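# Assemble two printed parts to match the displayed model

## Task

Join the two printed parts so they look like the finished assembly on the stand. The robot must not topple or be left tilted, and nothing may be knocked over or taken out of the work area.

## Robot and tools

Robot: a Dexmate Vega on three wheels. It has two steering front wheels, a passive rear caster, a Z-folding torso (thigh, shank, chest), a head with a camera, and two 7-joint arms. Each arm ends in a two-finger gripper with a wrist camera. The cameras are head_camera (896x560), left_wrist_camera and right_wrist_camera (672x420). Nothing stops the robot from tipping, and once fallen it cannot get up.

Frames, in metres. The base frame sits on the floor under the turning point, 0.185 m behind the front axle, with x forward, y left and z up. left_hand and right_hand are reported in this frame. Each is the point between the fingers, 0.033 m short of the shut tips. The fingers run along the hand's z axis and close along its y axis, and the wrist camera is on the -x side. The odometry frame is the base frame as it was at the start. base_odometry only counts wheel turns. turned_by_wheels and turned_by_imu are in rad, positive to the left, and count since the last result. base_tilt is in degrees (forward, right).

Tool move. Each call carries at most one action. An action is either "base" and/or "joints" (with optional "speeds" or "min_time_s"), or "target" alone (with optional "min_time_s"). "cameras" is a list of camera names, or ["all"], or []. A call with no action just returns the state and images.
- base: exactly one key, and it is a relative offset from where the base is now. translate_m: -2 to 2 m, forward positive. strafe_m: -2 to 2 m, left positive. rotate_rad: -3.2 to 3.2 rad, counter-clockwise positive. The front wheels first steer, taking up to 1.1 s. The base does not stop on contact. If turned_by_imu shows more than 0.03 rad after a straight drive, the base probably hit something. A time_out, or a count near 0, means it was blocked.
- joints: an object of absolute joint angles in rad, keyed by joint name. Torso: torso_hip_rad 0 to 1.57, torso_knee_rad 0 to 3.141, torso_waist_rad -1.57 to 1.57 (chest lean = knee - hip - waist). Arm keys are left_/right_ followed by shoulder_pitch, shoulder_yaw, upper_arm_roll, elbow, forearm_roll, wrist_pitch, wrist_yaw, gripper, each with the suffix _rad. On the right arm, shoulder pitch and wrist pitch use the opposite sign. Grippers run from 0 (shut) to 0.785. Head keys are head_pan_rad, head_tilt_rad and head_camera_tilt_rad. Torso presets as (hip, knee, waist): stand 0.469,1.617,1.048 (the start posture); stand_high 0.78,1.57,0.44; lean_20 0.52,1.05,0.18; lean_45 0.52,1.05,-0.26. Arm fold, in key order: left 1,0.5,-0.6,-2.5,0,-0.9,0 and right -1,-0.5,0.6,-2.5,0,0.9,0.
- target: an absolute pose for one hand, given as side ("left"/"right"); x, y, z in m in the base frame (-3 to 3); pitch_deg (90 points the fingers down, 0 is level; range -30 to 95); heading_deg (0 points forward, counter-clockwise positive); roll_deg (default 0); and optional line_only. Roll r and r+180 count as the same pose. The pose is checked against the robot's own body only, not the scene. The result is "reached" (within 10 mm and 2 degrees), "short", or "refused" with a reason. After "short (part of ...)", send the same target again. If no straight line works, the planner uses an arc, which can swing the elbow wide.
- speeds: lowered top speeds for this action only: translate_m and strafe_m 0.04-0.3 m/s, rotate_rad 0.1-0.6 rad/s. min_time_s (0.1-8 s) sets the minimum duration of the arm and head motions.
Tool wait: seconds from 0 to 10, plus optional cameras. zoom_image: camera and region [x0,y0,x1,y1] in pixels, at most 504 per side. finished_scene ends the scene permanently. read_manual only returns licences.

Results. The move line reads "done" or the worst status. Status words: done, off_target (still pushing), contact_stop, time_out (the group then holds where it stopped), not_followed (the collision check withheld the arm), limit_stop_at_motor_heat, unfinished. A contact stop halts the whole group it belongs to: the torso, or one arm. Joint torques are listed in the order of the arm joints. A refusal, or a stop during a call, cancels the calls that come after it in the same reply.

Gripper. Finger gap is about 0.24*a - 0.002 m at the hand point, where a is the gripper angle. The reported angle does not tell you whether something is held. Squeeze only as much as needed, since a hard squeeze can shoot a part out.

Avoid: arms hitting or pressing on each other (this can end the scene), and closing one gripper on the other hand. Avoid unfolding arms into the table, which pushes the robot back, and dropping or releasing parts while they move. Do not hit fixed objects or let parts fall far. Avoid long pushes or stretched-out holds that overheat the motors (MOTOR HOT from 65 °C, fault at 80 °C) or reach the torque limits (wrist joints 23.7 N m). Fold the arms before low torso postures. Thinking time lets the scene run on while the robot holds its last command.

Each tool is called after "Request:" as name(argument=value, ...) on one line, values as JSON.

## Session

Request:
move()

Scene clock: 0.00 s.
Joint torques (N m): no reading
base_odometry: x=+0.000 y=+0.000 heading=+0.000
turned_by_wheels: +0.000
turned_by_imu: +0.000
base_tilt: forward=+0.4 right=-0.1
base_status: not commanded
joint_positions: torso_hip_rad=+0.469 torso_knee_rad=+1.617 torso_waist_rad=+1.048 left_shoulder_pitch_rad=+2.182 left_shoulder_yaw_rad=+0.014 left_upper_arm_roll_rad=-0.003 left_elbow_rad=-1.106 left_forearm_roll_rad=-0.011 left_wrist_pitch_rad=-0.505 left_wrist_yaw_rad=-0.004 left_gripper_rad=+0.005 right_shoulder_pitch_rad=-2.190 right_shoulder_yaw_rad=-0.001 right_upper_arm_roll_rad=-0.010 right_elbow_rad=-1.094 right_forearm_roll_rad=-0.002 right_wrist_pitch_rad=+0.500 right_wrist_yaw_rad=-0.014 right_gripper_rad=+0.005 head_pan_rad=+0.000 head_tilt_rad=+0.000 head_camera_tilt_rad=+0.000
joint_status: not commanded
chest: x=-0.0112 y=+0.0000 z=+1.4155 quat_wxyz=(+0.999, +0.000, +0.050, +0.000) (m; base frame)
left_hand: x=+0.1935 y=+0.2377 z=+0.6326 quat_wxyz=(+0.434, +0.001, +0.901, +0.002) pitch_deg=+38.5 heading_deg=+0.2 roll_deg=+0.4 back=up (m; base frame)
right_hand: x=+0.1804 y=-0.2275 z=+0.6255 quat_wxyz=(+0.424, +0.000, +0.906, -0.002) pitch_deg=+39.9 heading_deg=-0.3 roll_deg=-0.3 back=up (m; base frame)
pictures: head_camera, left_wrist_camera, right_wrist_camera

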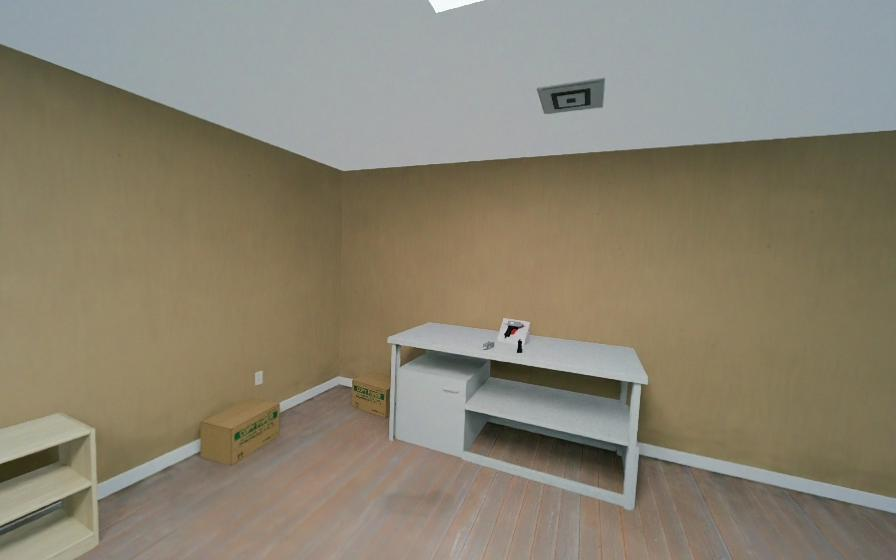

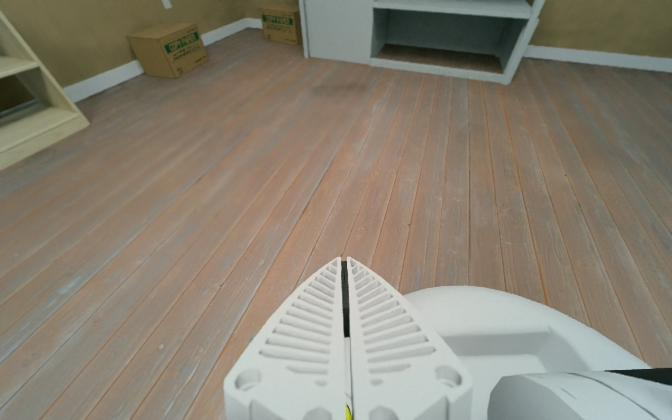

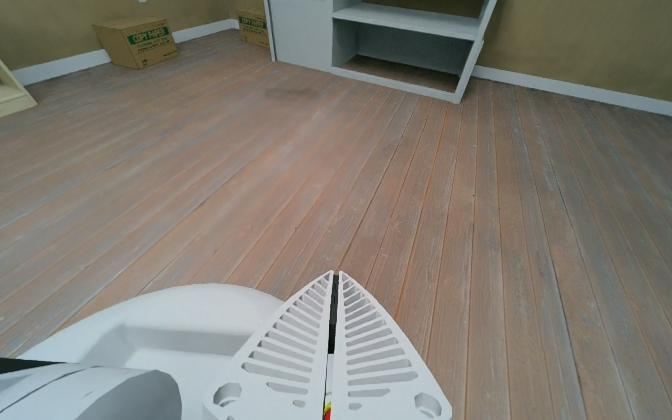

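Request:
zoom_image(camera="head_camera", region=[460, 305, 560, 365])

Request:
zoom_image(camera="head_camera", region=[380, 300, 660, 510])

Scaled by 5.040 from the camera's 896x560 image, which has a finer 960x600 frame.

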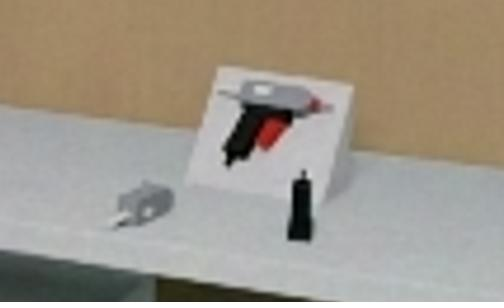

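Scaled by 1.800 from the camera's 896x560 image, which has a finer 960x600 frame.

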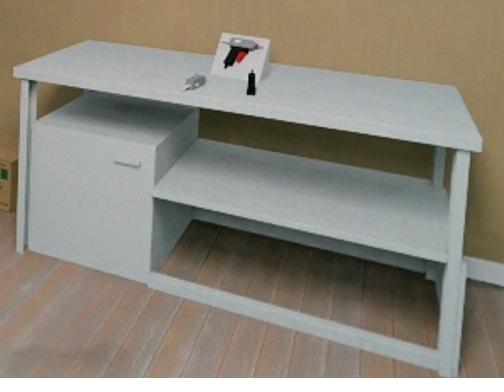

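Request:
move(base={"translate_m":1.45}, joints={"head_camera_tilt_rad":0.6,"left_gripper_rad":0.5,"right_gripper_rad":0.5})

Request:
move(base={"rotate_rad":-0.394}, cameras=["head_camera"])

Request:
move(target={"side":"right","x":0.36,"y":-0.25,"z":1.12,"pitch_deg":60,"heading_deg":0})

Request:
move(target={"side":"left","x":0.36,"y":0.25,"z":1.12,"pitch_deg":60,"heading_deg":0}, cameras=["head_camera"])

Scene clock: 7.27 s.
Joint torques (N m): left_arm=[5.77 0.12 0.36 -3.95 0.43 -0.93 -0.24] | right_arm=[-5.22 -0.68 2.48 -1.01 0.11 0.54 -0.39]
move: done
base_odometry: x=+1.450 y=+0.002 heading=+0.001
turned_by_wheels: +0.001
turned_by_imu: +0.003
base_tilt: forward=+0.4 right=-0.1
base_status: done
joint_positions: torso_hip_rad=+0.469 torso_knee_rad=+1.617 torso_waist_rad=+1.048 left_shoulder_pitch_rad=+2.182 left_shoulder_yaw_rad=+0.014 left_upper_arm_roll_rad=-0.003 left_elbow_rad=-1.106 left_forearm_roll_rad=-0.011 left_wrist_pitch_rad=-0.505 left_wrist_yaw_rad=-0.004 left_gripper_rad=+0.500 right_shoulder_pitch_rad=-2.190 right_shoulder_yaw_rad=-0.001 right_upper_arm_roll_rad=-0.010 right_elbow_rad=-1.094 right_forearm_roll_rad=-0.002 right_wrist_pitch_rad=+0.500 right_wrist_yaw_rad=-0.014 right_gripper_rad=+0.500 head_pan_rad=+0.000 head_tilt_rad=+0.000 head_camera_tilt_rad=+0.600
joint_status: all done
chest: x=-0.0111 y=+0.0000 z=+1.4155 quat_wxyz=(+0.999, +0.000, +0.050, +0.000) (m; base frame)
left_hand: x=+0.1935 y=+0.2377 z=+0.6326 quat_wxyz=(+0.434, +0.001, +0.901, +0.002) pitch_deg=+38.5 heading_deg=+0.2 roll_deg=+0.4 back=up (m; base frame)
right_hand: x=+0.1804 y=-0.2275 z=+0.6255 quat_wxyz=(+0.424, +0.000, +0.906, -0.002) pitch_deg=+39.9 heading_deg=-0.3 roll_deg=-0.3 back=up (m; base frame)
pictures: none

Scene clock: 9.47 s.
Joint torques (N m): left_arm=[5 0.92 -2.24 -5.36 -0.5 -1.96 0.25] | right_arm=[-3.91 0.4 1.98 -3.06 -0.32 1.78 -0.54]
move: done
base_odometry: x=+1.451 y=+0.002 heading=-0.393
turned_by_wheels: -0.393
turned_by_imu: -0.386
base_tilt: forward=+0.3 right=-0.2
base_status: done
joint_positions: torso_hip_rad=+0.469 torso_knee_rad=+1.617 torso_waist_rad=+1.048 left_shoulder_pitch_rad=+2.182 left_shoulder_yaw_rad=+0.014 left_upper_arm_roll_rad=-0.003 left_elbow_rad=-1.106 left_forearm_roll_rad=-0.011 left_wrist_pitch_rad=-0.505 left_wrist_yaw_rad=-0.004 left_gripper_rad=+0.500 right_shoulder_pitch_rad=-2.190 right_shoulder_yaw_rad=-0.001 right_upper_arm_roll_rad=-0.010 right_elbow_rad=-1.094 right_forearm_roll_rad=-0.002 right_wrist_pitch_rad=+0.500 right_wrist_yaw_rad=-0.014 right_gripper_rad=+0.500 head_pan_rad=+0.000 head_tilt_rad=+0.000 head_camera_tilt_rad=+0.600
joint_status: not commanded
chest: x=-0.0111 y=+0.0000 z=+1.4155 quat_wxyz=(+0.999, +0.000, +0.050, +0.000) (m; base frame)
left_hand: x=+0.1935 y=+0.2377 z=+0.6326 quat_wxyz=(+0.434, +0.001, +0.901, +0.002) pitch_deg=+38.5 heading_deg=+0.2 roll_deg=+0.4 back=up (m; base frame)
right_hand: x=+0.1804 y=-0.2275 z=+0.6255 quat_wxyz=(+0.424, +0.000, +0.906, -0.002) pitch_deg=+39.9 heading_deg=-0.3 roll_deg=-0.3 back=up (m; base frame)
pictures: head_camera
camera_calibration:
head_camera: T_world_to_cam=[[0.0375898, -0.999293, 0.00110394, 0.0340285], [-0.607736, -0.0237377, -0.793784, 1.17954], [0.793249, 0.0291673, -0.608198, 0.923142], [0, 0, 0, 1]] pos_world=[-0.0167103, 0.0350786, 1.49772]

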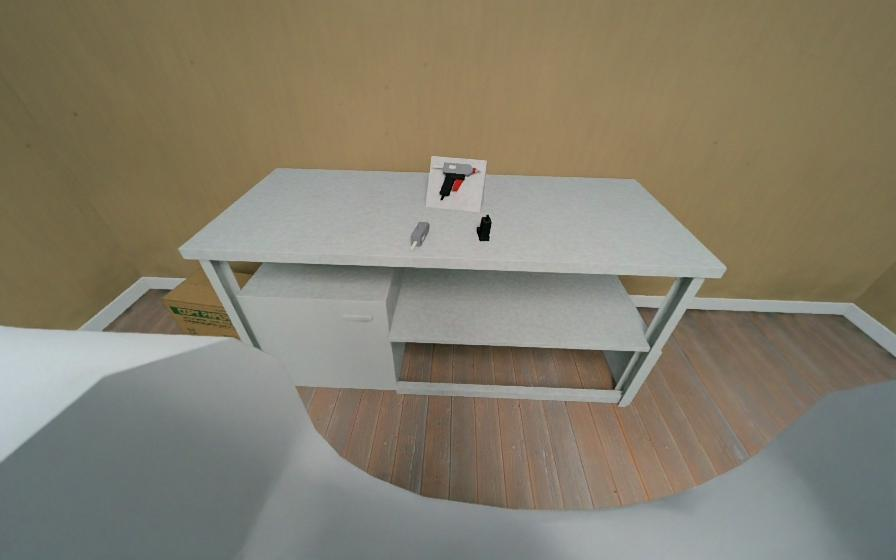

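Scene clock: 9.77 s.
Joint torques (N m): left_arm=[5.82 -0.91 1.59 -2.57 -0.06 -1.5 0.54] | right_arm=[-6.9 -2.39 0.01 -2.8 0.23 2.15 -0.09]
move: refused
base_odometry: x=+1.451 y=+0.002 heading=-0.393
turned_by_wheels: +0.000
turned_by_imu: +0.000
base_tilt: forward=+0.4 right=-0.1
base_status: not commanded
joint_positions: torso_hip_rad=+0.469 torso_knee_rad=+1.617 torso_waist_rad=+1.048 left_shoulder_pitch_rad=+2.182 left_shoulder_yaw_rad=+0.014 left_upper_arm_roll_rad=-0.003 left_elbow_rad=-1.106 left_forearm_roll_rad=-0.011 left_wrist_pitch_rad=-0.505 left_wrist_yaw_rad=-0.004 left_gripper_rad=+0.500 right_shoulder_pitch_rad=-2.190 right_shoulder_yaw_rad=-0.001 right_upper_arm_roll_rad=-0.010 right_elbow_rad=-1.094 right_forearm_roll_rad=-0.002 right_wrist_pitch_rad=+0.500 right_wrist_yaw_rad=-0.014 right_gripper_rad=+0.500 head_pan_rad=+0.000 head_tilt_rad=+0.000 head_camera_tilt_rad=+0.600
joint_status: not commanded
chest: x=-0.0111 y=+0.0000 z=+1.4155 quat_wxyz=(+0.999, +0.000, +0.050, +0.000) (m; base frame)
left_hand: x=+0.1935 y=+0.2377 z=+0.6326 quat_wxyz=(+0.434, +0.001, +0.901, +0.002) pitch_deg=+38.5 heading_deg=+0.2 roll_deg=+0.4 back=up (m; base frame)
right_hand: x=+0.1804 y=-0.2275 z=+0.6255 quat_wxyz=(+0.424, +0.000, +0.906, -0.002) pitch_deg=+39.9 heading_deg=-0.3 roll_deg=-0.3 back=up (m; base frame)
right_hand_status: refused: the arm stands too near the robot already: the right finger within 1.0 cm of the torso (limit 2.0). Nothing moved. Move it clear with "joints".
pictures: none

not run: a stop came earlier in this reply.

Request:
move(joints={"left_gripper_rad":0.02,"right_gripper_rad":0.02,"left_shoulder_yaw_rad":0.25,"right_shoulder_yaw_rad":-0.25})

Request:
move(target={"side":"right","x":0.38,"y":-0.28,"z":1.12,"pitch_deg":60,"heading_deg":0})

Request:
move(target={"side":"left","x":0.38,"y":0.28,"z":1.12,"pitch_deg":60,"heading_deg":0}, cameras=["head_camera"])

Scene clock: 12.50 s.
Joint torques (N m): left_arm=[6.4 4.89 -1.4 -3.58 -0.41 -1.75 0.6] | right_arm=[-6.08 -8.76 2.74 -4.02 0.16 2.77 -0.37]
move: done
base_odometry: x=+1.451 y=+0.002 heading=-0.393
turned_by_wheels: +0.000
turned_by_imu: -0.001
base_tilt: forward=+0.4 right=-0.2
base_status: not commanded
joint_positions: torso_hip_rad=+0.469 torso_knee_rad=+1.617 torso_waist_rad=+1.048 left_shoulder_pitch_rad=+2.182 left_shoulder_yaw_rad=+0.246 left_upper_arm_roll_rad=-0.003 left_elbow_rad=-1.106 left_forearm_roll_rad=-0.011 left_wrist_pitch_rad=-0.505 left_wrist_yaw_rad=-0.004 left_gripper_rad=+0.020 right_shoulder_pitch_rad=-2.190 right_shoulder_yaw_rad=-0.246 right_upper_arm_roll_rad=-0.010 right_elbow_rad=-1.094 right_forearm_roll_rad=-0.002 right_wrist_pitch_rad=+0.500 right_wrist_yaw_rad=-0.014 right_gripper_rad=+0.020 head_pan_rad=+0.000 head_tilt_rad=+0.000 head_camera_tilt_rad=+0.600
joint_status: all done
chest: x=-0.0111 y=+0.0000 z=+1.4155 quat_wxyz=(+0.999, +0.000, +0.050, +0.000) (m; base frame)
left_hand: x=+0.2020 y=+0.3338 z=+0.6426 quat_wxyz=(+0.432, +0.107, +0.894, +0.049) pitch_deg=+38.5 heading_deg=-0.4 roll_deg=+13.3 back=up (m; base frame)
right_hand: x=+0.1884 y=-0.3312 z=+0.6347 quat_wxyz=(+0.421, -0.112, +0.899, -0.051) pitch_deg=+39.9 heading_deg=+0.2 roll_deg=-14.0 back=up (m; base frame)
pictures: none

Scene clock: 18.47 s.
Joint torques (N m): left_arm=[4.43 2.34 -1.2 -4.9 -0.4 -1.42 0.39] | right_arm=[0.31 -9.34 14.13 -1.88 0.14 -0.19 0.26]
move: done
base_odometry: x=+1.451 y=+0.002 heading=-0.393
turned_by_wheels: +0.000
turned_by_imu: -0.001
base_tilt: forward=+0.4 right=-0.1
base_status: not commanded
joint_positions: torso_hip_rad=+0.469 torso_knee_rad=+1.617 torso_waist_rad=+1.048 left_shoulder_pitch_rad=+2.182 left_shoulder_yaw_rad=+0.250 left_upper_arm_roll_rad=-0.003 left_elbow_rad=-1.106 left_forearm_roll_rad=-0.011 left_wrist_pitch_rad=-0.505 left_wrist_yaw_rad=-0.004 left_gripper_rad=+0.020 right_shoulder_pitch_rad=-2.429 right_shoulder_yaw_rad=-1.486 right_upper_arm_roll_rad=+1.056 right_elbow_rad=-2.452 right_forearm_roll_rad=-0.558 right_wrist_pitch_rad=+0.691 right_wrist_yaw_rad=+1.230 right_gripper_rad=+0.020 head_pan_rad=+0.000 head_tilt_rad=+0.000 head_camera_tilt_rad=+0.600
joint_status: not commanded
chest: x=-0.0111 y=+0.0000 z=+1.4155 quat_wxyz=(+0.999, +0.000, +0.050, +0.000) (m; base frame)
left_hand: x=+0.2023 y=+0.3354 z=+0.6429 quat_wxyz=(+0.432, +0.109, +0.894, +0.049) pitch_deg=+38.5 heading_deg=-0.4 roll_deg=+13.5 back=up (m; base frame)
right_hand: x=+0.3798 y=-0.2805 z=+1.1186 quat_wxyz=(+0.003, -0.966, +0.004, -0.257) pitch_deg=+60.2 heading_deg=+0.5 roll_deg=+0.9 back=down (m; base frame)
right_hand_status: reached (checked arc [a long move; over the whole arc the hand travels 0.58 m to end 0.52 m from its start, up to 0.11 m off the straight line; right_elbow_rad turns most, 1.36 rad; on the way or at its end the hand turns up to 166 deg from its attitude at the start], planned for 4.6 s): 2 mm and 0.6 deg off.
pictures: none

Scene clock: 24.40 s.
Joint torques (N m): left_arm=[-2.49 7.6 -12.8 -1.56 -0.21 0.34 -0.19] | right_arm=[-0.2 -8.02 13.89 -2.49 -0.39 -0.02 0.07]
move: done
base_odometry: x=+1.451 y=+0.002 heading=-0.393
turned_by_wheels: +0.000
turned_by_imu: -0.001
base_tilt: forward=+0.4 right=-0.2
base_status: not commanded
joint_positions: torso_hip_rad=+0.469 torso_knee_rad=+1.617 torso_waist_rad=+1.048 left_shoulder_pitch_rad=+2.429 left_shoulder_yaw_rad=+1.486 left_upper_arm_roll_rad=-1.057 left_elbow_rad=-2.452 left_forearm_roll_rad=+0.557 left_wrist_pitch_rad=-0.691 left_wrist_yaw_rad=-1.230 left_gripper_rad=+0.020 right_shoulder_pitch_rad=-2.429 right_shoulder_yaw_rad=-1.490 right_upper_arm_roll_rad=+1.059 right_elbow_rad=-2.456 right_forearm_roll_rad=-0.560 right_wrist_pitch_rad=+0.691 right_wrist_yaw_rad=+1.234 right_gripper_rad=+0.020 head_pan_rad=+0.000 head_tilt_rad=+0.000 head_camera_tilt_rad=+0.600
joint_status: not commanded
chest: x=-0.0111 y=+0.0000 z=+1.4155 quat_wxyz=(+0.999, +0.000, +0.050, +0.000) (m; base frame)
left_hand: x=+0.3798 y=+0.2805 z=+1.1187 quat_wxyz=(+0.003, +0.966, +0.004, +0.257) pitch_deg=+60.2 heading_deg=-0.5 roll_deg=-0.9 back=down (m; base frame)
left_hand_status: reached (checked arc [a long move; over the whole arc the hand travels 0.56 m to end 0.51 m from its start, up to 0.10 m off the straight line; left_elbow_rad turns most, 1.35 rad; on the way or at its end the hand turns up to 166 deg from its attitude at the start], planned for 4.6 s): 1 mm and 0.6 deg off.
right_hand: x=+0.3800 y=-0.2800 z=+1.1199 quat_wxyz=(+0.000, -0.966, +0.000, -0.259) pitch_deg=+60.0 heading_deg=+0.0 roll_deg=+0.0 back=down (m; base frame)
pictures: head_camera
camera_calibration:
head_camera: T_world_to_cam=[[0.0375898, -0.999293, 0.00110394, 0.0340285], [-0.607736, -0.0237377, -0.793784, 1.17954], [0.793249, 0.0291673, -0.608198, 0.923142], [0, 0, 0, 1]] pos_world=[-0.0167103, 0.0350786, 1.49772]

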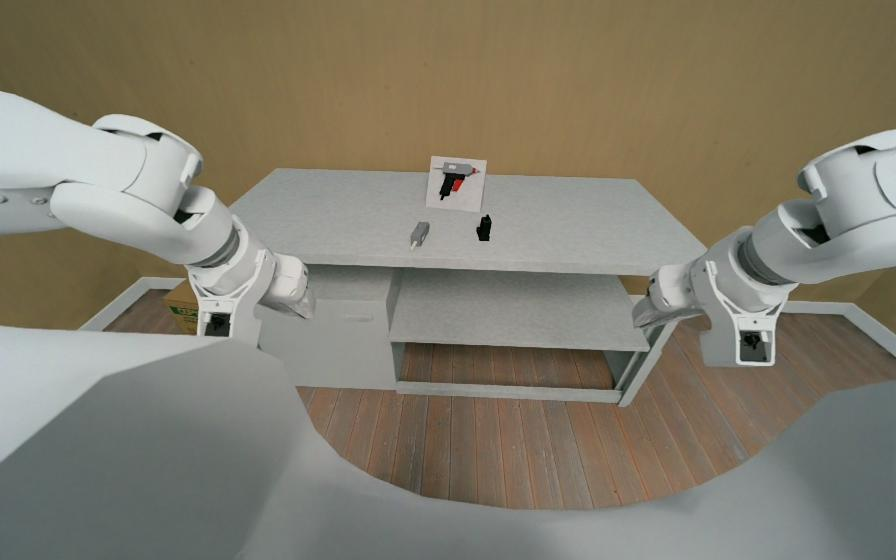

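Request:
move(base={"translate_m":0.42}, speeds={"translate_m":0.15}, joints={"head_camera_tilt_rad":0.85}, cameras=["all"])

Request:
zoom_image(camera="head_camera", region=[380, 120, 540, 260])

Scene clock: 29.00 s.
Joint torques (N m): left_arm=[0.33 4.41 -11.1 -0.63 0.03 0.97 -0.02] | right_arm=[1.26 -8.61 14.15 -1.74 -0.61 -0.56 0.35]
move: done
base_odometry: x=+1.839 y=-0.159 heading=-0.394
turned_by_wheels: -0.001
turned_by_imu: -0.001
base_tilt: forward=+0.4 right=-0.1
base_status: done
joint_positions: torso_hip_rad=+0.469 torso_knee_rad=+1.617 torso_waist_rad=+1.048 left_shoulder_pitch_rad=+2.430 left_shoulder_yaw_rad=+1.490 left_upper_arm_roll_rad=-1.061 left_elbow_rad=-2.456 left_forearm_roll_rad=+0.559 left_wrist_pitch_rad=-0.692 left_wrist_yaw_rad=-1.234 left_gripper_rad=+0.020 right_shoulder_pitch_rad=-2.429 right_shoulder_yaw_rad=-1.490 right_upper_arm_roll_rad=+1.059 right_elbow_rad=-2.456 right_forearm_roll_rad=-0.560 right_wrist_pitch_rad=+0.691 right_wrist_yaw_rad=+1.234 right_gripper_rad=+0.020 head_pan_rad=+0.000 head_tilt_rad=+0.000 head_camera_tilt_rad=+0.850
joint_status: all done
chest: x=-0.0111 y=+0.0000 z=+1.4155 quat_wxyz=(+0.999, +0.000, +0.050, +0.000) (m; base frame)
left_hand: x=+0.3800 y=+0.2800 z=+1.1200 quat_wxyz=(+0.000, +0.966, +0.000, +0.259) pitch_deg=+60.0 heading_deg=+0.0 roll_deg=+0.0 back=down (m; base frame)
right_hand: x=+0.3800 y=-0.2800 z=+1.1199 quat_wxyz=(+0.000, -0.966, +0.000, -0.259) pitch_deg=+60.0 heading_deg=+0.0 roll_deg=+0.0 back=down (m; base frame)
pictures: head_camera, left_wrist_camera, right_wrist_camera
camera_calibration:
head_camera: T_world_to_cam=[[0.0366947, -0.999293, -0.00823279, 0.0478033], [-0.785277, -0.0237388, -0.618689, 0.906012], [0.618056, 0.0291677, -0.785593, 1.17248], [0, 0, 0, 1]] pos_world=[-0.0149425, 0.0350786, 1.48203]
left_wrist_camera: T_world_to_cam=[[-0.000760675, 0.999967, 0.00807001, -0.288942], [0.795226, -0.00428806, 0.606297, -0.924207], [0.606312, 0.00687868, -0.795197, 0.804763], [0, 0, 0, 1]] pos_world=[0.246797, 0.279434, 1.20262]
right_wrist_camera: T_world_to_cam=[[-0.0371018, 0.998769, -0.0329334, 0.32606], [0.802508, 0.0494173, 0.594592, -0.894042], [0.595487, -0.00436889, -0.803353, 0.82133], [0, 0, 0, 1]] pos_world=[0.240482, -0.277889, 1.20215]

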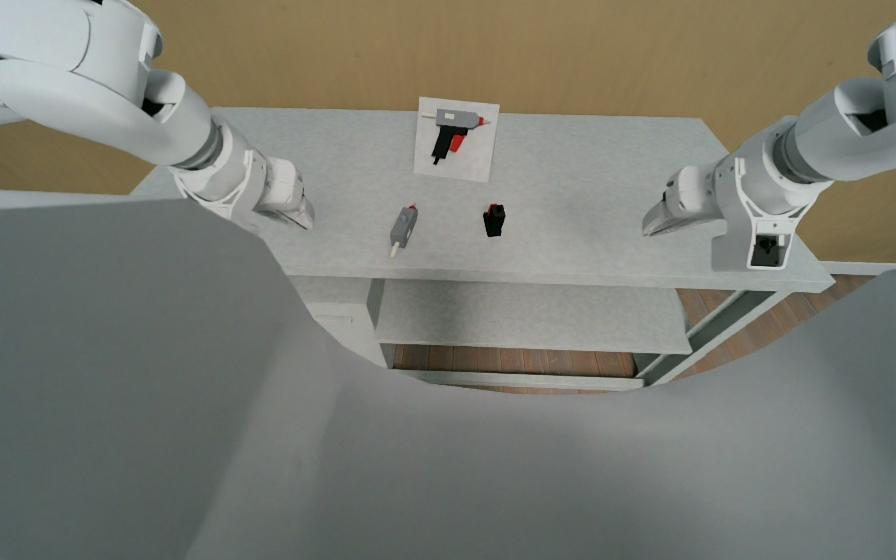

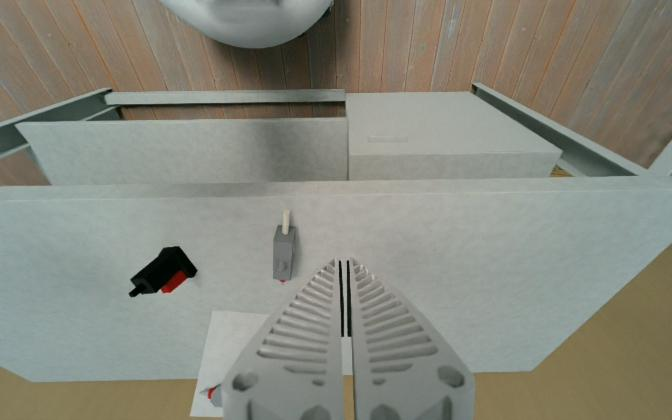

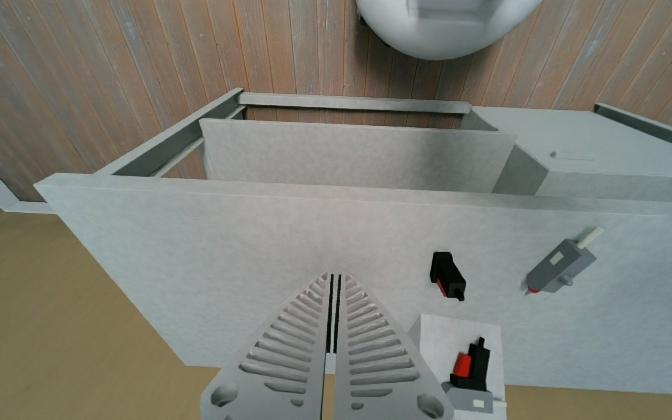

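Scaled by 3.150 from the camera's 896x560 image, which has a finer 960x600 frame.

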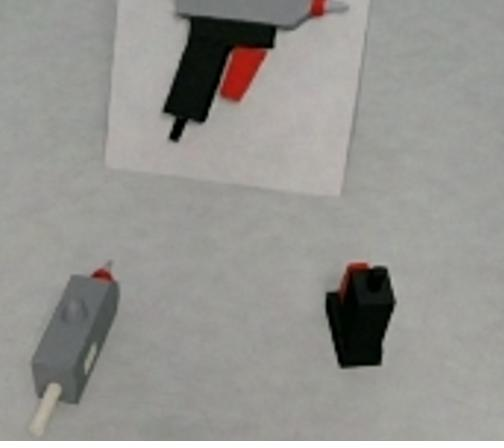

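Request:
zoom_image(camera="right_wrist_camera", region=[400, 210, 640, 420])

Request:
zoom_image(camera="left_wrist_camera", region=[110, 190, 330, 330])

Request:
zoom_image(camera="head_camera", region=[375, 190, 525, 270])

Request:
zoom_image(camera="head_camera", region=[405, 90, 515, 190])

Scaled by 2.100 from the camera's 672x420 image, which has a finer 960x600 frame.

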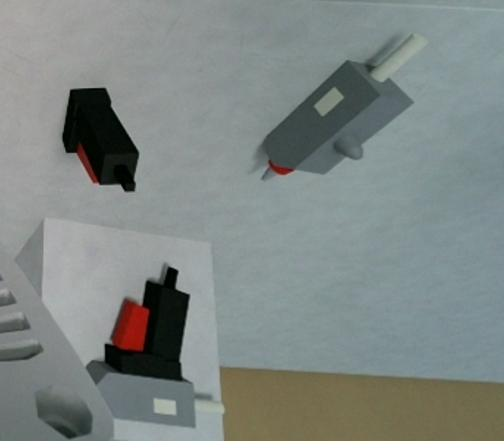

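Scaled by 2.291 from the camera's 672x420 image, which has a finer 960x600 frame.

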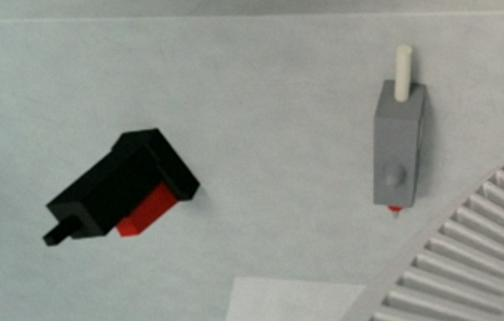

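Scaled by 3.360 from the camera's 896x560 image, which has a finer 960x600 frame.

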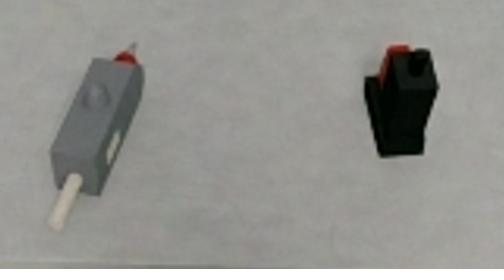

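Scaled by 4.582 from the camera's 896x560 image, which has a finer 960x600 frame.

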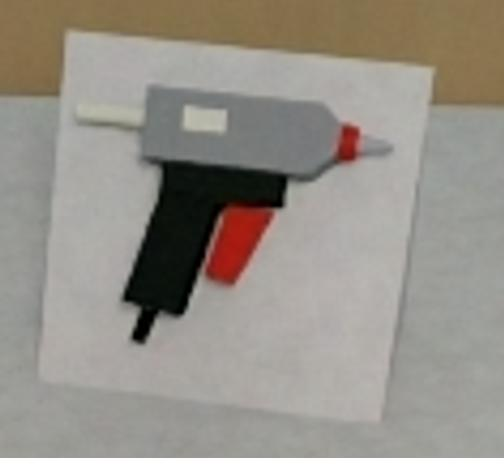

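Request:
move(target={"side":"right","x":0.68,"y":-0.03,"z":1.12,"pitch_deg":85,"heading_deg":0}, cameras=["head_camera","right_wrist_camera"])

Request:
zoom_image(camera="right_wrist_camera", region=[250, 120, 550, 300])

Scene clock: 30.40 s.
Joint torques (N m): left_arm=[-1.81 4.87 -10.05 -1.34 1.12 0.19 -0.27] | right_arm=[1.24 -7.72 15.28 -2.59 -0.18 -0.11 0.26]
move: refused
base_odometry: x=+1.839 y=-0.159 heading=-0.394
turned_by_wheels: +0.000
turned_by_imu: +0.000
base_tilt: forward=+0.4 right=-0.1
base_status: not commanded
joint_positions: torso_hip_rad=+0.469 torso_knee_rad=+1.617 torso_waist_rad=+1.048 left_shoulder_pitch_rad=+2.430 left_shoulder_yaw_rad=+1.490 left_upper_arm_roll_rad=-1.061 left_elbow_rad=-2.456 left_forearm_roll_rad=+0.559 left_wrist_pitch_rad=-0.692 left_wrist_yaw_rad=-1.234 left_gripper_rad=+0.020 right_shoulder_pitch_rad=-2.429 right_shoulder_yaw_rad=-1.490 right_upper_arm_roll_rad=+1.059 right_elbow_rad=-2.456 right_forearm_roll_rad=-0.560 right_wrist_pitch_rad=+0.691 right_wrist_yaw_rad=+1.234 right_gripper_rad=+0.020 head_pan_rad=+0.000 head_tilt_rad=+0.000 head_camera_tilt_rad=+0.850
joint_status: not commanded
chest: x=-0.0111 y=+0.0000 z=+1.4155 quat_wxyz=(+0.999, +0.000, +0.050, +0.000) (m; base frame)
left_hand: x=+0.3800 y=+0.2800 z=+1.1200 quat_wxyz=(+0.000, +0.966, +0.000, +0.259) pitch_deg=+60.0 heading_deg=+0.0 roll_deg=+0.0 back=down (m; base frame)
right_hand: x=+0.3800 y=-0.2800 z=+1.1199 quat_wxyz=(+0.000, -0.966, +0.000, -0.259) pitch_deg=+60.0 heading_deg=+0.0 roll_deg=+0.0 back=down (m; base frame)
right_hand_status: refused: no posture of the arm gets there (right_wrist_yaw_rad at its limit): the closest leaves the hand 4.1 cm and 20 deg from the pose. Nothing moved. At pitch 70 a posture exists at this place; the way there is not checked.
pictures: head_camera, right_wrist_camera
camera_calibration:
head_camera: T_world_to_cam=[[0.0366947, -0.999293, -0.00823279, 0.0478033], [-0.785277, -0.0237388, -0.618689, 0.906012], [0.618056, 0.0291677, -0.785593, 1.17248], [0, 0, 0, 1]] pos_world=[-0.0149425, 0.0350786, 1.48203]
right_wrist_camera: T_world_to_cam=[[-0.0371018, 0.998769, -0.0329334, 0.32606], [0.802508, 0.0494173, 0.594592, -0.894042], [0.595487, -0.00436889, -0.803353, 0.82133], [0, 0, 0, 1]] pos_world=[0.240482, -0.277889, 1.20215]

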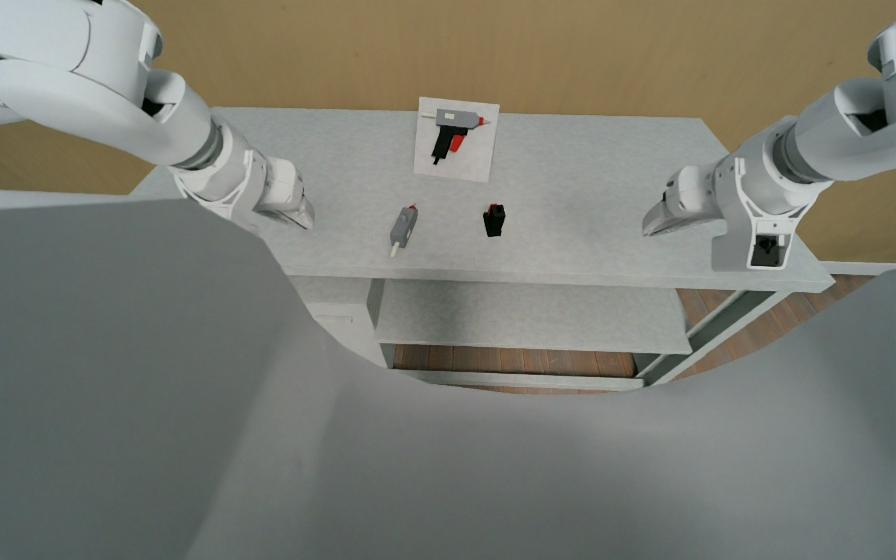

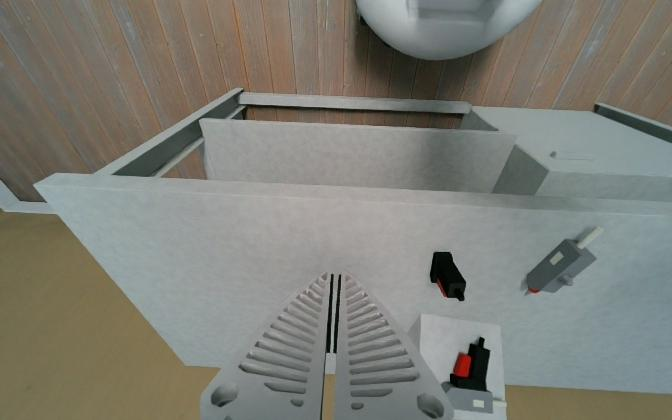

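Scaled by 1.680 from the camera's 672x420 image, which has a finer 960x600 frame.

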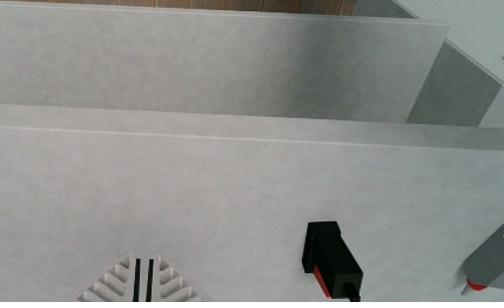

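Request:
move(target={"side":"right","x":0.5,"y":-0.15,"z":1.12,"pitch_deg":60,"heading_deg":0,"roll_deg":180}, cameras=["head_camera","right_wrist_camera"])

Scene clock: 41.13 s.
Joint torques (N m): left_arm=[-1.06 6.16 -12.04 -3.23 0.71 -0.27 -0.08] | right_arm=[19.21 1.15 8.13 1.74 0.5 -0.34 0.1]
move: done
base_odometry: x=+1.839 y=-0.159 heading=-0.394
turned_by_wheels: +0.000
turned_by_imu: -0.002
base_tilt: forward=+0.4 right=-0.1
base_status: not commanded
joint_positions: torso_hip_rad=+0.469 torso_knee_rad=+1.617 torso_waist_rad=+1.048 left_shoulder_pitch_rad=+2.430 left_shoulder_yaw_rad=+1.490 left_upper_arm_roll_rad=-1.061 left_elbow_rad=-2.456 left_forearm_roll_rad=+0.559 left_wrist_pitch_rad=-0.692 left_wrist_yaw_rad=-1.234 left_gripper_rad=+0.020 right_shoulder_pitch_rad=+0.125 right_shoulder_yaw_rad=-1.122 right_upper_arm_roll_rad=-1.644 right_elbow_rad=-2.339 right_forearm_roll_rad=-0.590 right_wrist_pitch_rad=+0.281 right_wrist_yaw_rad=+1.348 right_gripper_rad=+0.020 head_pan_rad=+0.000 head_tilt_rad=+0.000 head_camera_tilt_rad=+0.850
joint_status: not commanded
chest: x=-0.0111 y=+0.0000 z=+1.4155 quat_wxyz=(+0.999, +0.000, +0.050, +0.000) (m; base frame)
left_hand: x=+0.3800 y=+0.2800 z=+1.1200 quat_wxyz=(+0.000, +0.966, +0.000, +0.259) pitch_deg=+60.0 heading_deg=+0.0 roll_deg=+0.0 back=down (m; base frame)
right_hand: x=+0.4992 y=-0.1505 z=+1.1199 quat_wxyz=(+0.001, -0.966, +0.000, -0.259) pitch_deg=+60.0 heading_deg=+0.1 roll_deg=+0.1 back=down (m; base frame)
right_hand_status: reached (straight line, planned for 9.2 s): 1 mm and 0.1 deg off.
pictures: head_camera, right_wrist_camera
camera_calibration:
head_camera: T_world_to_cam=[[0.0366947, -0.999293, -0.00823279, 0.0478033], [-0.785277, -0.0237388, -0.618689, 0.906012], [0.618056, 0.0291677, -0.785593, 1.17248], [0, 0, 0, 1]] pos_world=[-0.0149425, 0.0350786, 1.48203]
right_wrist_camera: T_world_to_cam=[[-0.0377692, 0.998768, -0.0321786, 0.20068], [0.802523, 0.0495039, 0.594564, -0.996109], [0.595424, -0.00336782, -0.803404, 0.751226], [0, 0, 0, 1]] pos_world=[0.359682, -0.148591, 1.20225]

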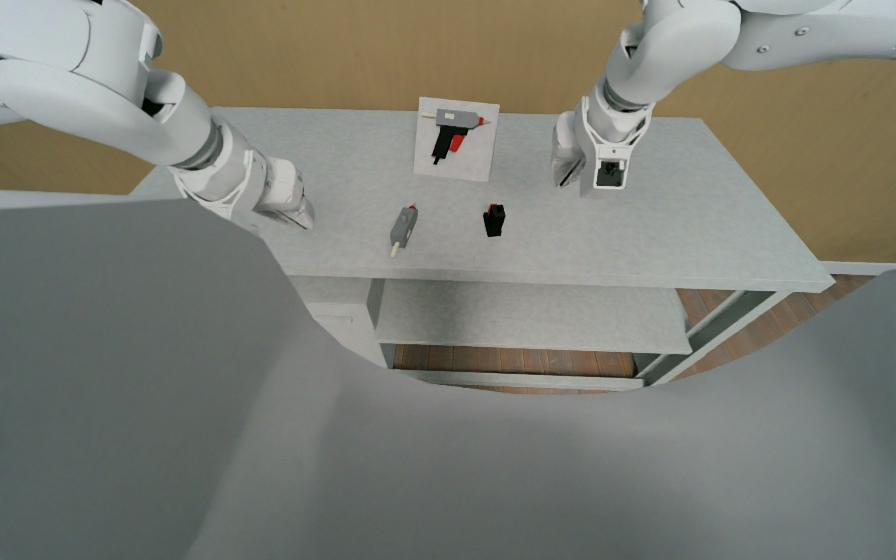

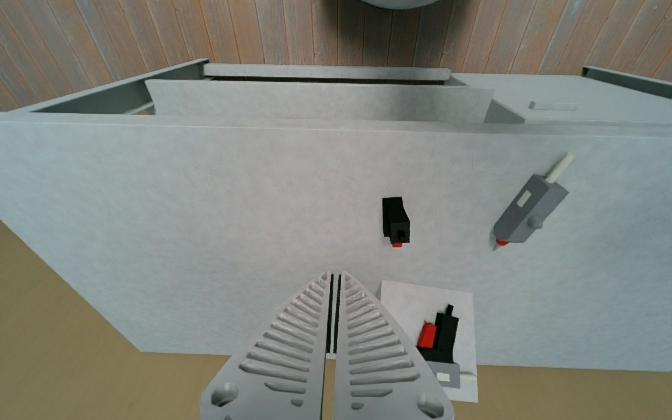

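Request:
move(joints={"right_shoulder_pitch_rad":-1.1,"right_shoulder_yaw_rad":-0.15,"right_upper_arm_roll_rad":0,"right_elbow_rad":-1.6,"right_forearm_roll_rad":0,"right_wrist_pitch_rad":-0.9,"right_wrist_yaw_rad":0.2}, cameras=["head_camera","right_wrist_camera"])

Request:
zoom_image(camera="right_wrist_camera", region=[150, 50, 500, 270])

Scene clock: 48.47 s.
Joint torques (N m): left_arm=[-0.81 4.57 -10.94 -2.51 0.06 0.19 -0.18] | right_arm=[8.42 1.81 6.63 -3.72 0.75 2.12 -0.7]
move: done
base_odometry: x=+1.839 y=-0.159 heading=-0.394
turned_by_wheels: +0.000
turned_by_imu: -0.002
base_tilt: forward=+0.5 right=-0.1
base_status: not commanded
joint_positions: torso_hip_rad=+0.469 torso_knee_rad=+1.617 torso_waist_rad=+1.048 left_shoulder_pitch_rad=+2.430 left_shoulder_yaw_rad=+1.490 left_upper_arm_roll_rad=-1.061 left_elbow_rad=-2.456 left_forearm_roll_rad=+0.559 left_wrist_pitch_rad=-0.692 left_wrist_yaw_rad=-1.234 left_gripper_rad=+0.020 right_shoulder_pitch_rad=-1.096 right_shoulder_yaw_rad=-0.153 right_upper_arm_roll_rad=-0.005 right_elbow_rad=-1.602 right_forearm_roll_rad=-0.002 right_wrist_pitch_rad=-0.897 right_wrist_yaw_rad=+0.203 right_gripper_rad=+0.020 head_pan_rad=+0.000 head_tilt_rad=+0.000 head_camera_tilt_rad=+0.850
joint_status: all done
chest: x=-0.0111 y=+0.0000 z=+1.4155 quat_wxyz=(+0.999, +0.000, +0.050, +0.000) (m; base frame)
left_hand: x=+0.3800 y=+0.2800 z=+1.1200 quat_wxyz=(+0.000, +0.966, +0.000, +0.259) pitch_deg=+60.0 heading_deg=+0.0 roll_deg=+0.0 back=down (m; base frame)
right_hand: x=+0.7579 y=-0.2548 z=+1.0333 quat_wxyz=(+0.508, -0.067, +0.858, +0.011) pitch_deg=+28.9 heading_deg=+5.7 roll_deg=-3.2 back=up (m; base frame)
pictures: head_camera, right_wrist_camera
camera_calibration:
head_camera: T_world_to_cam=[[0.0366947, -0.999293, -0.00823279, 0.0478033], [-0.785277, -0.0237388, -0.618689, 0.906012], [0.618056, 0.0291677, -0.785593, 1.17248], [0, 0, 0, 1]] pos_world=[-0.0149425, 0.0350786, 1.48203]
right_wrist_camera: T_world_to_cam=[[0.158312, -0.983587, 0.0865727, -0.464628], [-0.563386, -0.161987, -0.810158, 1.28576], [0.810884, 0.0794837, -0.579784, 0.153901], [0, 0, 0, 1]] pos_world=[0.673139, -0.260958, 1.17112]

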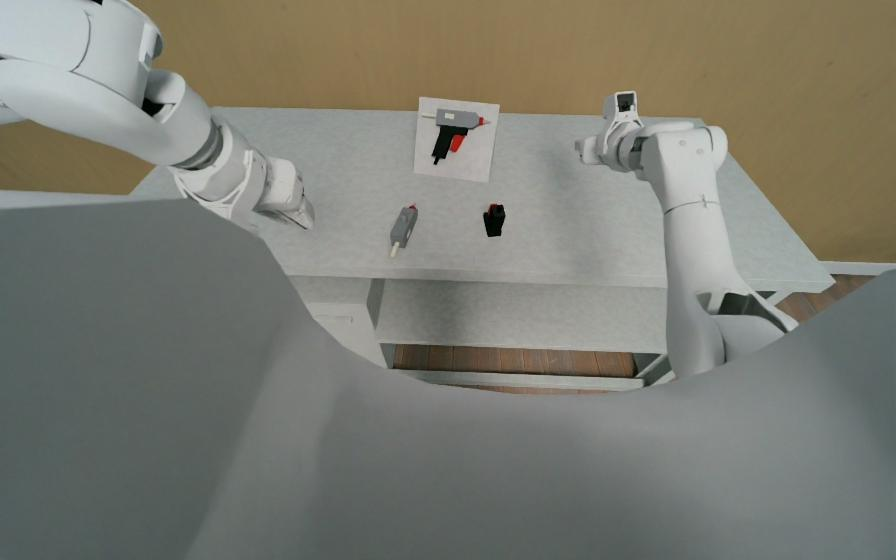

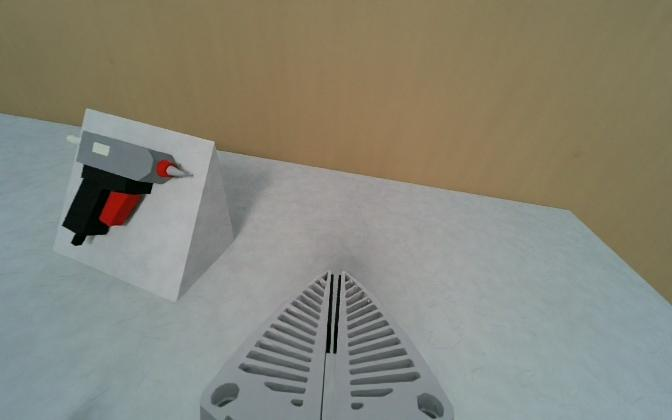

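Scaled by 1.440 from the camera's 672x420 image, which has a finer 960x600 frame.

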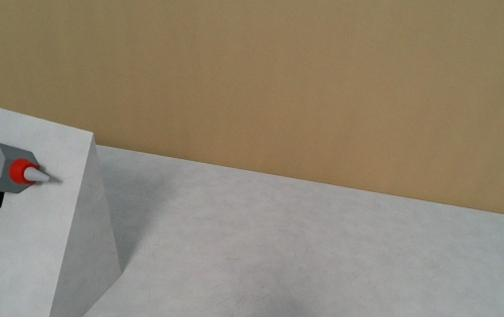

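Request:
move(target={"side":"right","x":0.46,"y":-0.02,"z":1.08,"pitch_deg":50,"heading_deg":0}, cameras=["head_camera","right_wrist_camera"])

Request:
zoom_image(camera="right_wrist_camera", region=[110, 170, 410, 370])

Scene clock: 48.90 s.
Joint torques (N m): left_arm=[-1.79 4.07 -10.8 -2.83 -0.49 1.82 -0.64] | right_arm=[11.29 -1.27 7.9 -3.95 0.36 2.76 -0.32]
move: refused
base_odometry: x=+1.839 y=-0.159 heading=-0.394
turned_by_wheels: +0.000
turned_by_imu: +0.000
base_tilt: forward=+0.4 right=-0.1
base_status: not commanded
joint_positions: torso_hip_rad=+0.469 torso_knee_rad=+1.617 torso_waist_rad=+1.048 left_shoulder_pitch_rad=+2.430 left_shoulder_yaw_rad=+1.490 left_upper_arm_roll_rad=-1.061 left_elbow_rad=-2.456 left_forearm_roll_rad=+0.559 left_wrist_pitch_rad=-0.692 left_wrist_yaw_rad=-1.234 left_gripper_rad=+0.020 right_shoulder_pitch_rad=-1.099 right_shoulder_yaw_rad=-0.151 right_upper_arm_roll_rad=-0.002 right_elbow_rad=-1.601 right_forearm_roll_rad=-0.001 right_wrist_pitch_rad=-0.899 right_wrist_yaw_rad=+0.201 right_gripper_rad=+0.020 head_pan_rad=+0.000 head_tilt_rad=+0.000 head_camera_tilt_rad=+0.850
joint_status: not commanded
chest: x=-0.0111 y=+0.0000 z=+1.4155 quat_wxyz=(+0.999, +0.000, +0.050, +0.000) (m; base frame)
left_hand: x=+0.3800 y=+0.2800 z=+1.1200 quat_wxyz=(+0.000, +0.966, +0.000, +0.259) pitch_deg=+60.0 heading_deg=+0.0 roll_deg=+0.0 back=down (m; base frame)
right_hand: x=+0.7566 y=-0.2558 z=+1.0303 quat_wxyz=(+0.506, -0.065, +0.860, +0.012) pitch_deg=+29.2 heading_deg=+5.6 roll_deg=-3.0 back=up (m; base frame)
right_hand_status: refused: neither the straight line nor an arc passes: the line comes too near the robot; the best arc brings the right palm within 1.9 cm of the left wrist (limit 2.0). Nothing moved.
pictures: head_camera, right_wrist_camera
camera_calibration:
head_camera: T_world_to_cam=[[0.0366947, -0.999293, -0.00823279, 0.0478033], [-0.785277, -0.0237388, -0.618689, 0.906012], [0.618056, 0.0291677, -0.785593, 1.17248], [0, 0, 0, 1]] pos_world=[-0.0149425, 0.0350786, 1.48203]
right_wrist_camera: T_world_to_cam=[[0.155033, -0.984427, 0.0828697, -0.459085], [-0.568153, -0.15747, -0.807716, 1.28468], [0.808187, 0.0781401, -0.583718, 0.15902], [0, 0, 0, 1]] pos_world=[0.67255, -0.262063, 1.16852]

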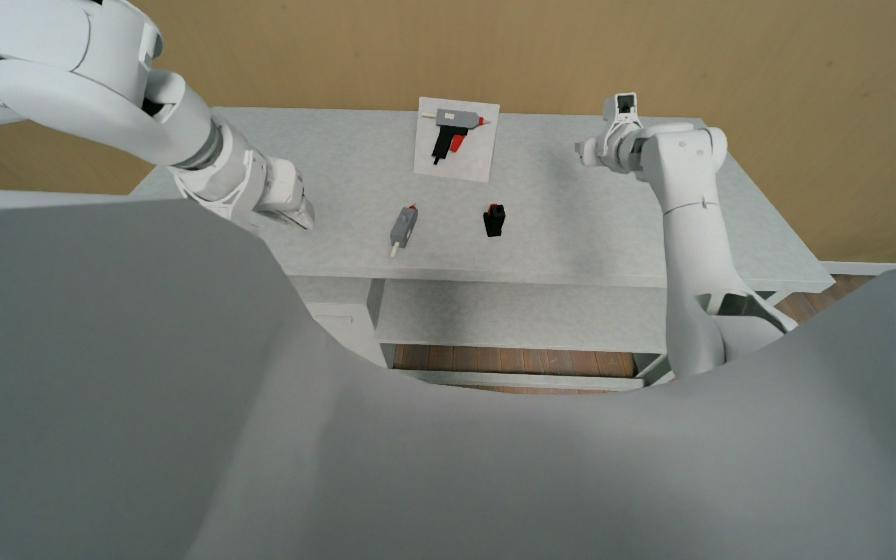

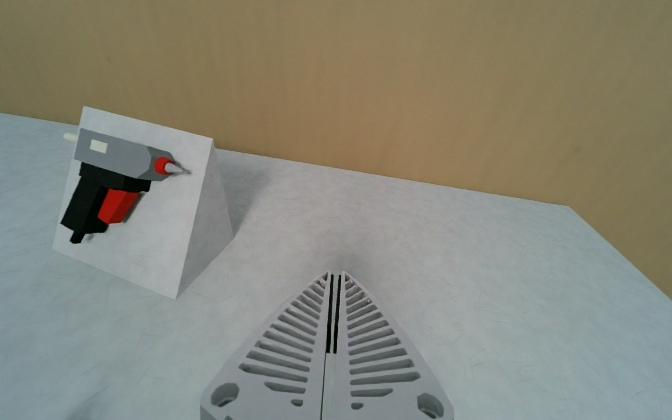

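Scaled by 1.680 from the camera's 672x420 image, which has a finer 960x600 frame.

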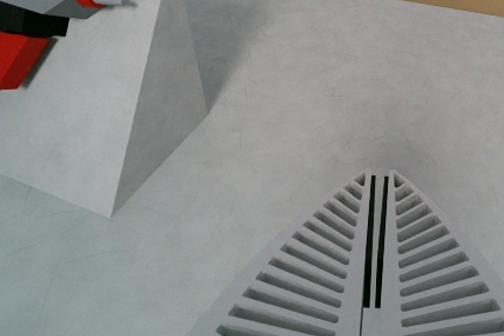

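Move the left arm similarly aside (mirror posture, further out), then try again.

Request:
move(joints={"left_shoulder_pitch_rad":1.1,"left_shoulder_yaw_rad":0.5,"left_upper_arm_roll_rad":0,"left_elbow_rad":-1.8,"left_forearm_roll_rad":0,"left_wrist_pitch_rad":0.9,"left_wrist_yaw_rad":0})

Request:
move(target={"side":"right","x":0.48,"y":-0.04,"z":1.08,"pitch_deg":50,"heading_deg":0}, cameras=["head_camera","right_wrist_camera"])

Request:
zoom_image(camera="right_wrist_camera", region=[180, 150, 480, 350])

Scene clock: 55.77 s.
Joint torques (N m): left_arm=[-24.61 4.35 -2.98 -8.44 0.81 -0.58 0.91] | right_arm=[9.77 -0.72 8.44 -3.85 0.1 0.5 -0.33]
move: done
base_odometry: x=+1.839 y=-0.159 heading=-0.394
turned_by_wheels: +0.000
turned_by_imu: -0.001
base_tilt: forward=+0.4 right=-0.1
base_status: not commanded
joint_positions: torso_hip_rad=+0.469 torso_knee_rad=+1.617 torso_waist_rad=+1.048 left_shoulder_pitch_rad=+1.104 left_shoulder_yaw_rad=+0.503 left_upper_arm_roll_rad=-0.003 left_elbow_rad=-1.802 left_forearm_roll_rad=+0.002 left_wrist_pitch_rad=+0.896 left_wrist_yaw_rad=-0.004 left_gripper_rad=+0.020 right_shoulder_pitch_rad=-1.100 right_shoulder_yaw_rad=-0.150 right_upper_arm_roll_rad=+0.000 right_elbow_rad=-1.600 right_forearm_roll_rad=+0.000 right_wrist_pitch_rad=-0.900 right_wrist_yaw_rad=+0.200 right_gripper_rad=+0.020 head_pan_rad=+0.000 head_tilt_rad=+0.000 head_camera_tilt_rad=+0.850
joint_status: all done
chest: x=-0.0111 y=+0.0000 z=+1.4155 quat_wxyz=(+0.999, +0.000, +0.050, +0.000) (m; base frame)
left_hand: x=+0.7486 y=+0.4665 z=+1.2060 quat_wxyz=(+0.576, +0.066, +0.779, +0.240) pitch_deg=+12.8 heading_deg=+17.8 roll_deg=+27.4 back=up (m; base frame)
right_hand: x=+0.7559 y=-0.2564 z=+1.0285 quat_wxyz=(+0.505, -0.063, +0.861, +0.012) pitch_deg=+29.3 heading_deg=+5.6 roll_deg=-2.8 back=up (m; base frame)
pictures: none

Scene clock: 64.50 s.
Joint torques (N m): left_arm=[-23.94 5.96 -3.23 -9.49 0 -1.59 1.15] | right_arm=[16.12 -1.64 6.74 -2.93 -1.19 0.21 0.08]
move: done
base_odometry: x=+1.839 y=-0.159 heading=-0.394
turned_by_wheels: +0.000
turned_by_imu: -0.002
base_tilt: forward=+0.4 right=-0.2
base_status: not commanded
joint_positions: torso_hip_rad=+0.469 torso_knee_rad=+1.617 torso_waist_rad=+1.048 left_shoulder_pitch_rad=+1.100 left_shoulder_yaw_rad=+0.500 left_upper_arm_roll_rad=+0.000 left_elbow_rad=-1.800 left_forearm_roll_rad=+0.000 left_wrist_pitch_rad=+0.900 left_wrist_yaw_rad=+0.000 left_gripper_rad=+0.020 right_shoulder_pitch_rad=+0.429 right_shoulder_yaw_rad=-0.543 right_upper_arm_roll_rad=-2.240 right_elbow_rad=-2.419 right_forearm_roll_rad=-0.733 right_wrist_pitch_rad=-0.522 right_wrist_yaw_rad=+1.276 right_gripper_rad=+0.020 head_pan_rad=+0.000 head_tilt_rad=+0.000 head_camera_tilt_rad=+0.850
joint_status: not commanded
chest: x=-0.0111 y=+0.0000 z=+1.4155 quat_wxyz=(+0.999, +0.000, +0.050, +0.000) (m; base frame)
left_hand: x=+0.7493 y=+0.4651 z=+1.2050 quat_wxyz=(+0.575, +0.065, +0.780, +0.239) pitch_deg=+13.0 heading_deg=+17.8 roll_deg=+27.3 back=up (m; base frame)
right_hand: x=+0.4800 y=-0.0378 z=+1.0801 quat_wxyz=(+0.002, -0.940, +0.001, -0.342) pitch_deg=+50.1 heading_deg=+0.4 roll_deg=+0.4 back=down (m; base frame)
right_hand_status: reached (checked arc [no straight line was possible; over the whole arc the hand travels 1.17 m to end 0.35 m from its start, up to 0.40 m off the straight line; right_upper_arm_roll_rad turns most, 2.24 rad; on the way or at its end the hand turns up to 174 deg from its attitude at the start], planned for 7.3 s): 2 mm and 0.3 deg off.
pictures: head_camera, right_wrist_camera
camera_calibration:
head_camera: T_world_to_cam=[[0.0366947, -0.999293, -0.00823279, 0.0478033], [-0.785277, -0.0237388, -0.618689, 0.906012], [0.618056, 0.0291677, -0.785593, 1.17248], [0, 0, 0, 1]] pos_world=[-0.0149425, 0.0350786, 1.48203]
right_wrist_camera: T_world_to_cam=[[-0.0315431, 0.998919, -0.0341315, 0.0852144], [0.687516, 0.0464711, 0.724681, -1.04798], [0.725484, -0.00060728, -0.688239, 0.544259], [0, 0, 0, 1]] pos_world=[0.328339, -0.036091, 1.13694]

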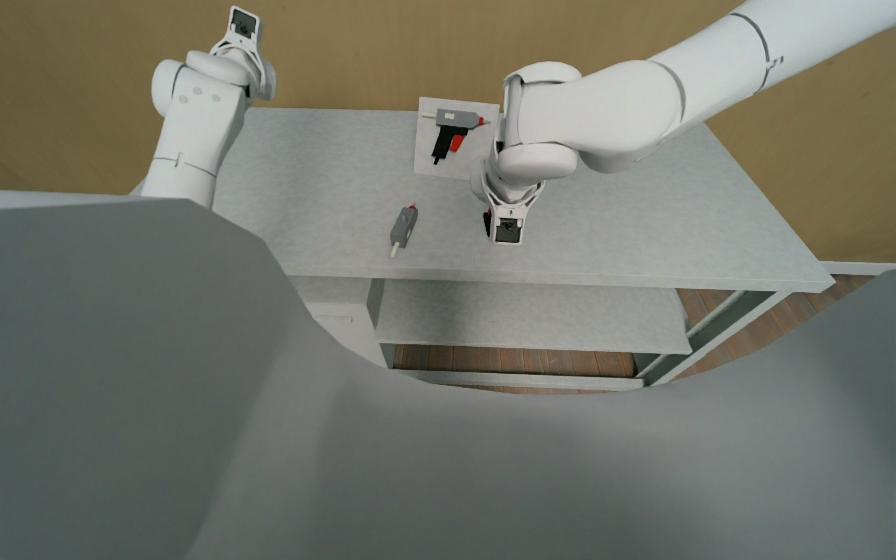

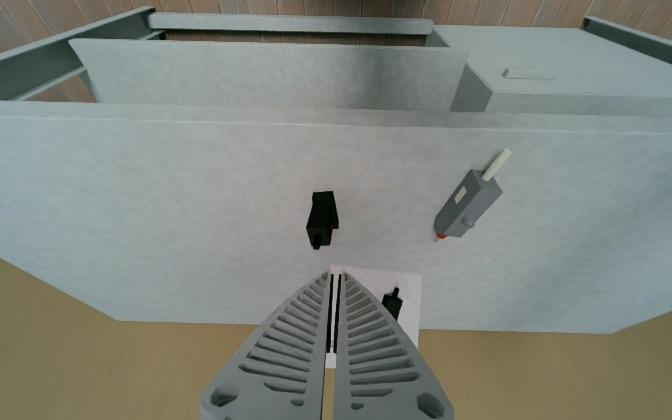

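Scaled by 1.680 from the camera's 672x420 image, which has a finer 960x600 frame.

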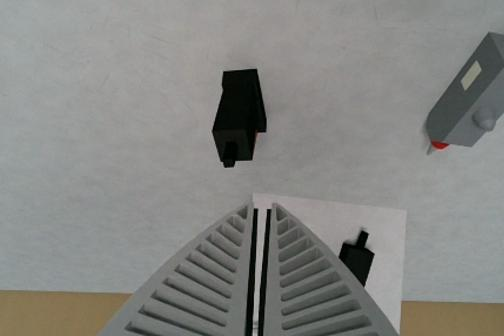

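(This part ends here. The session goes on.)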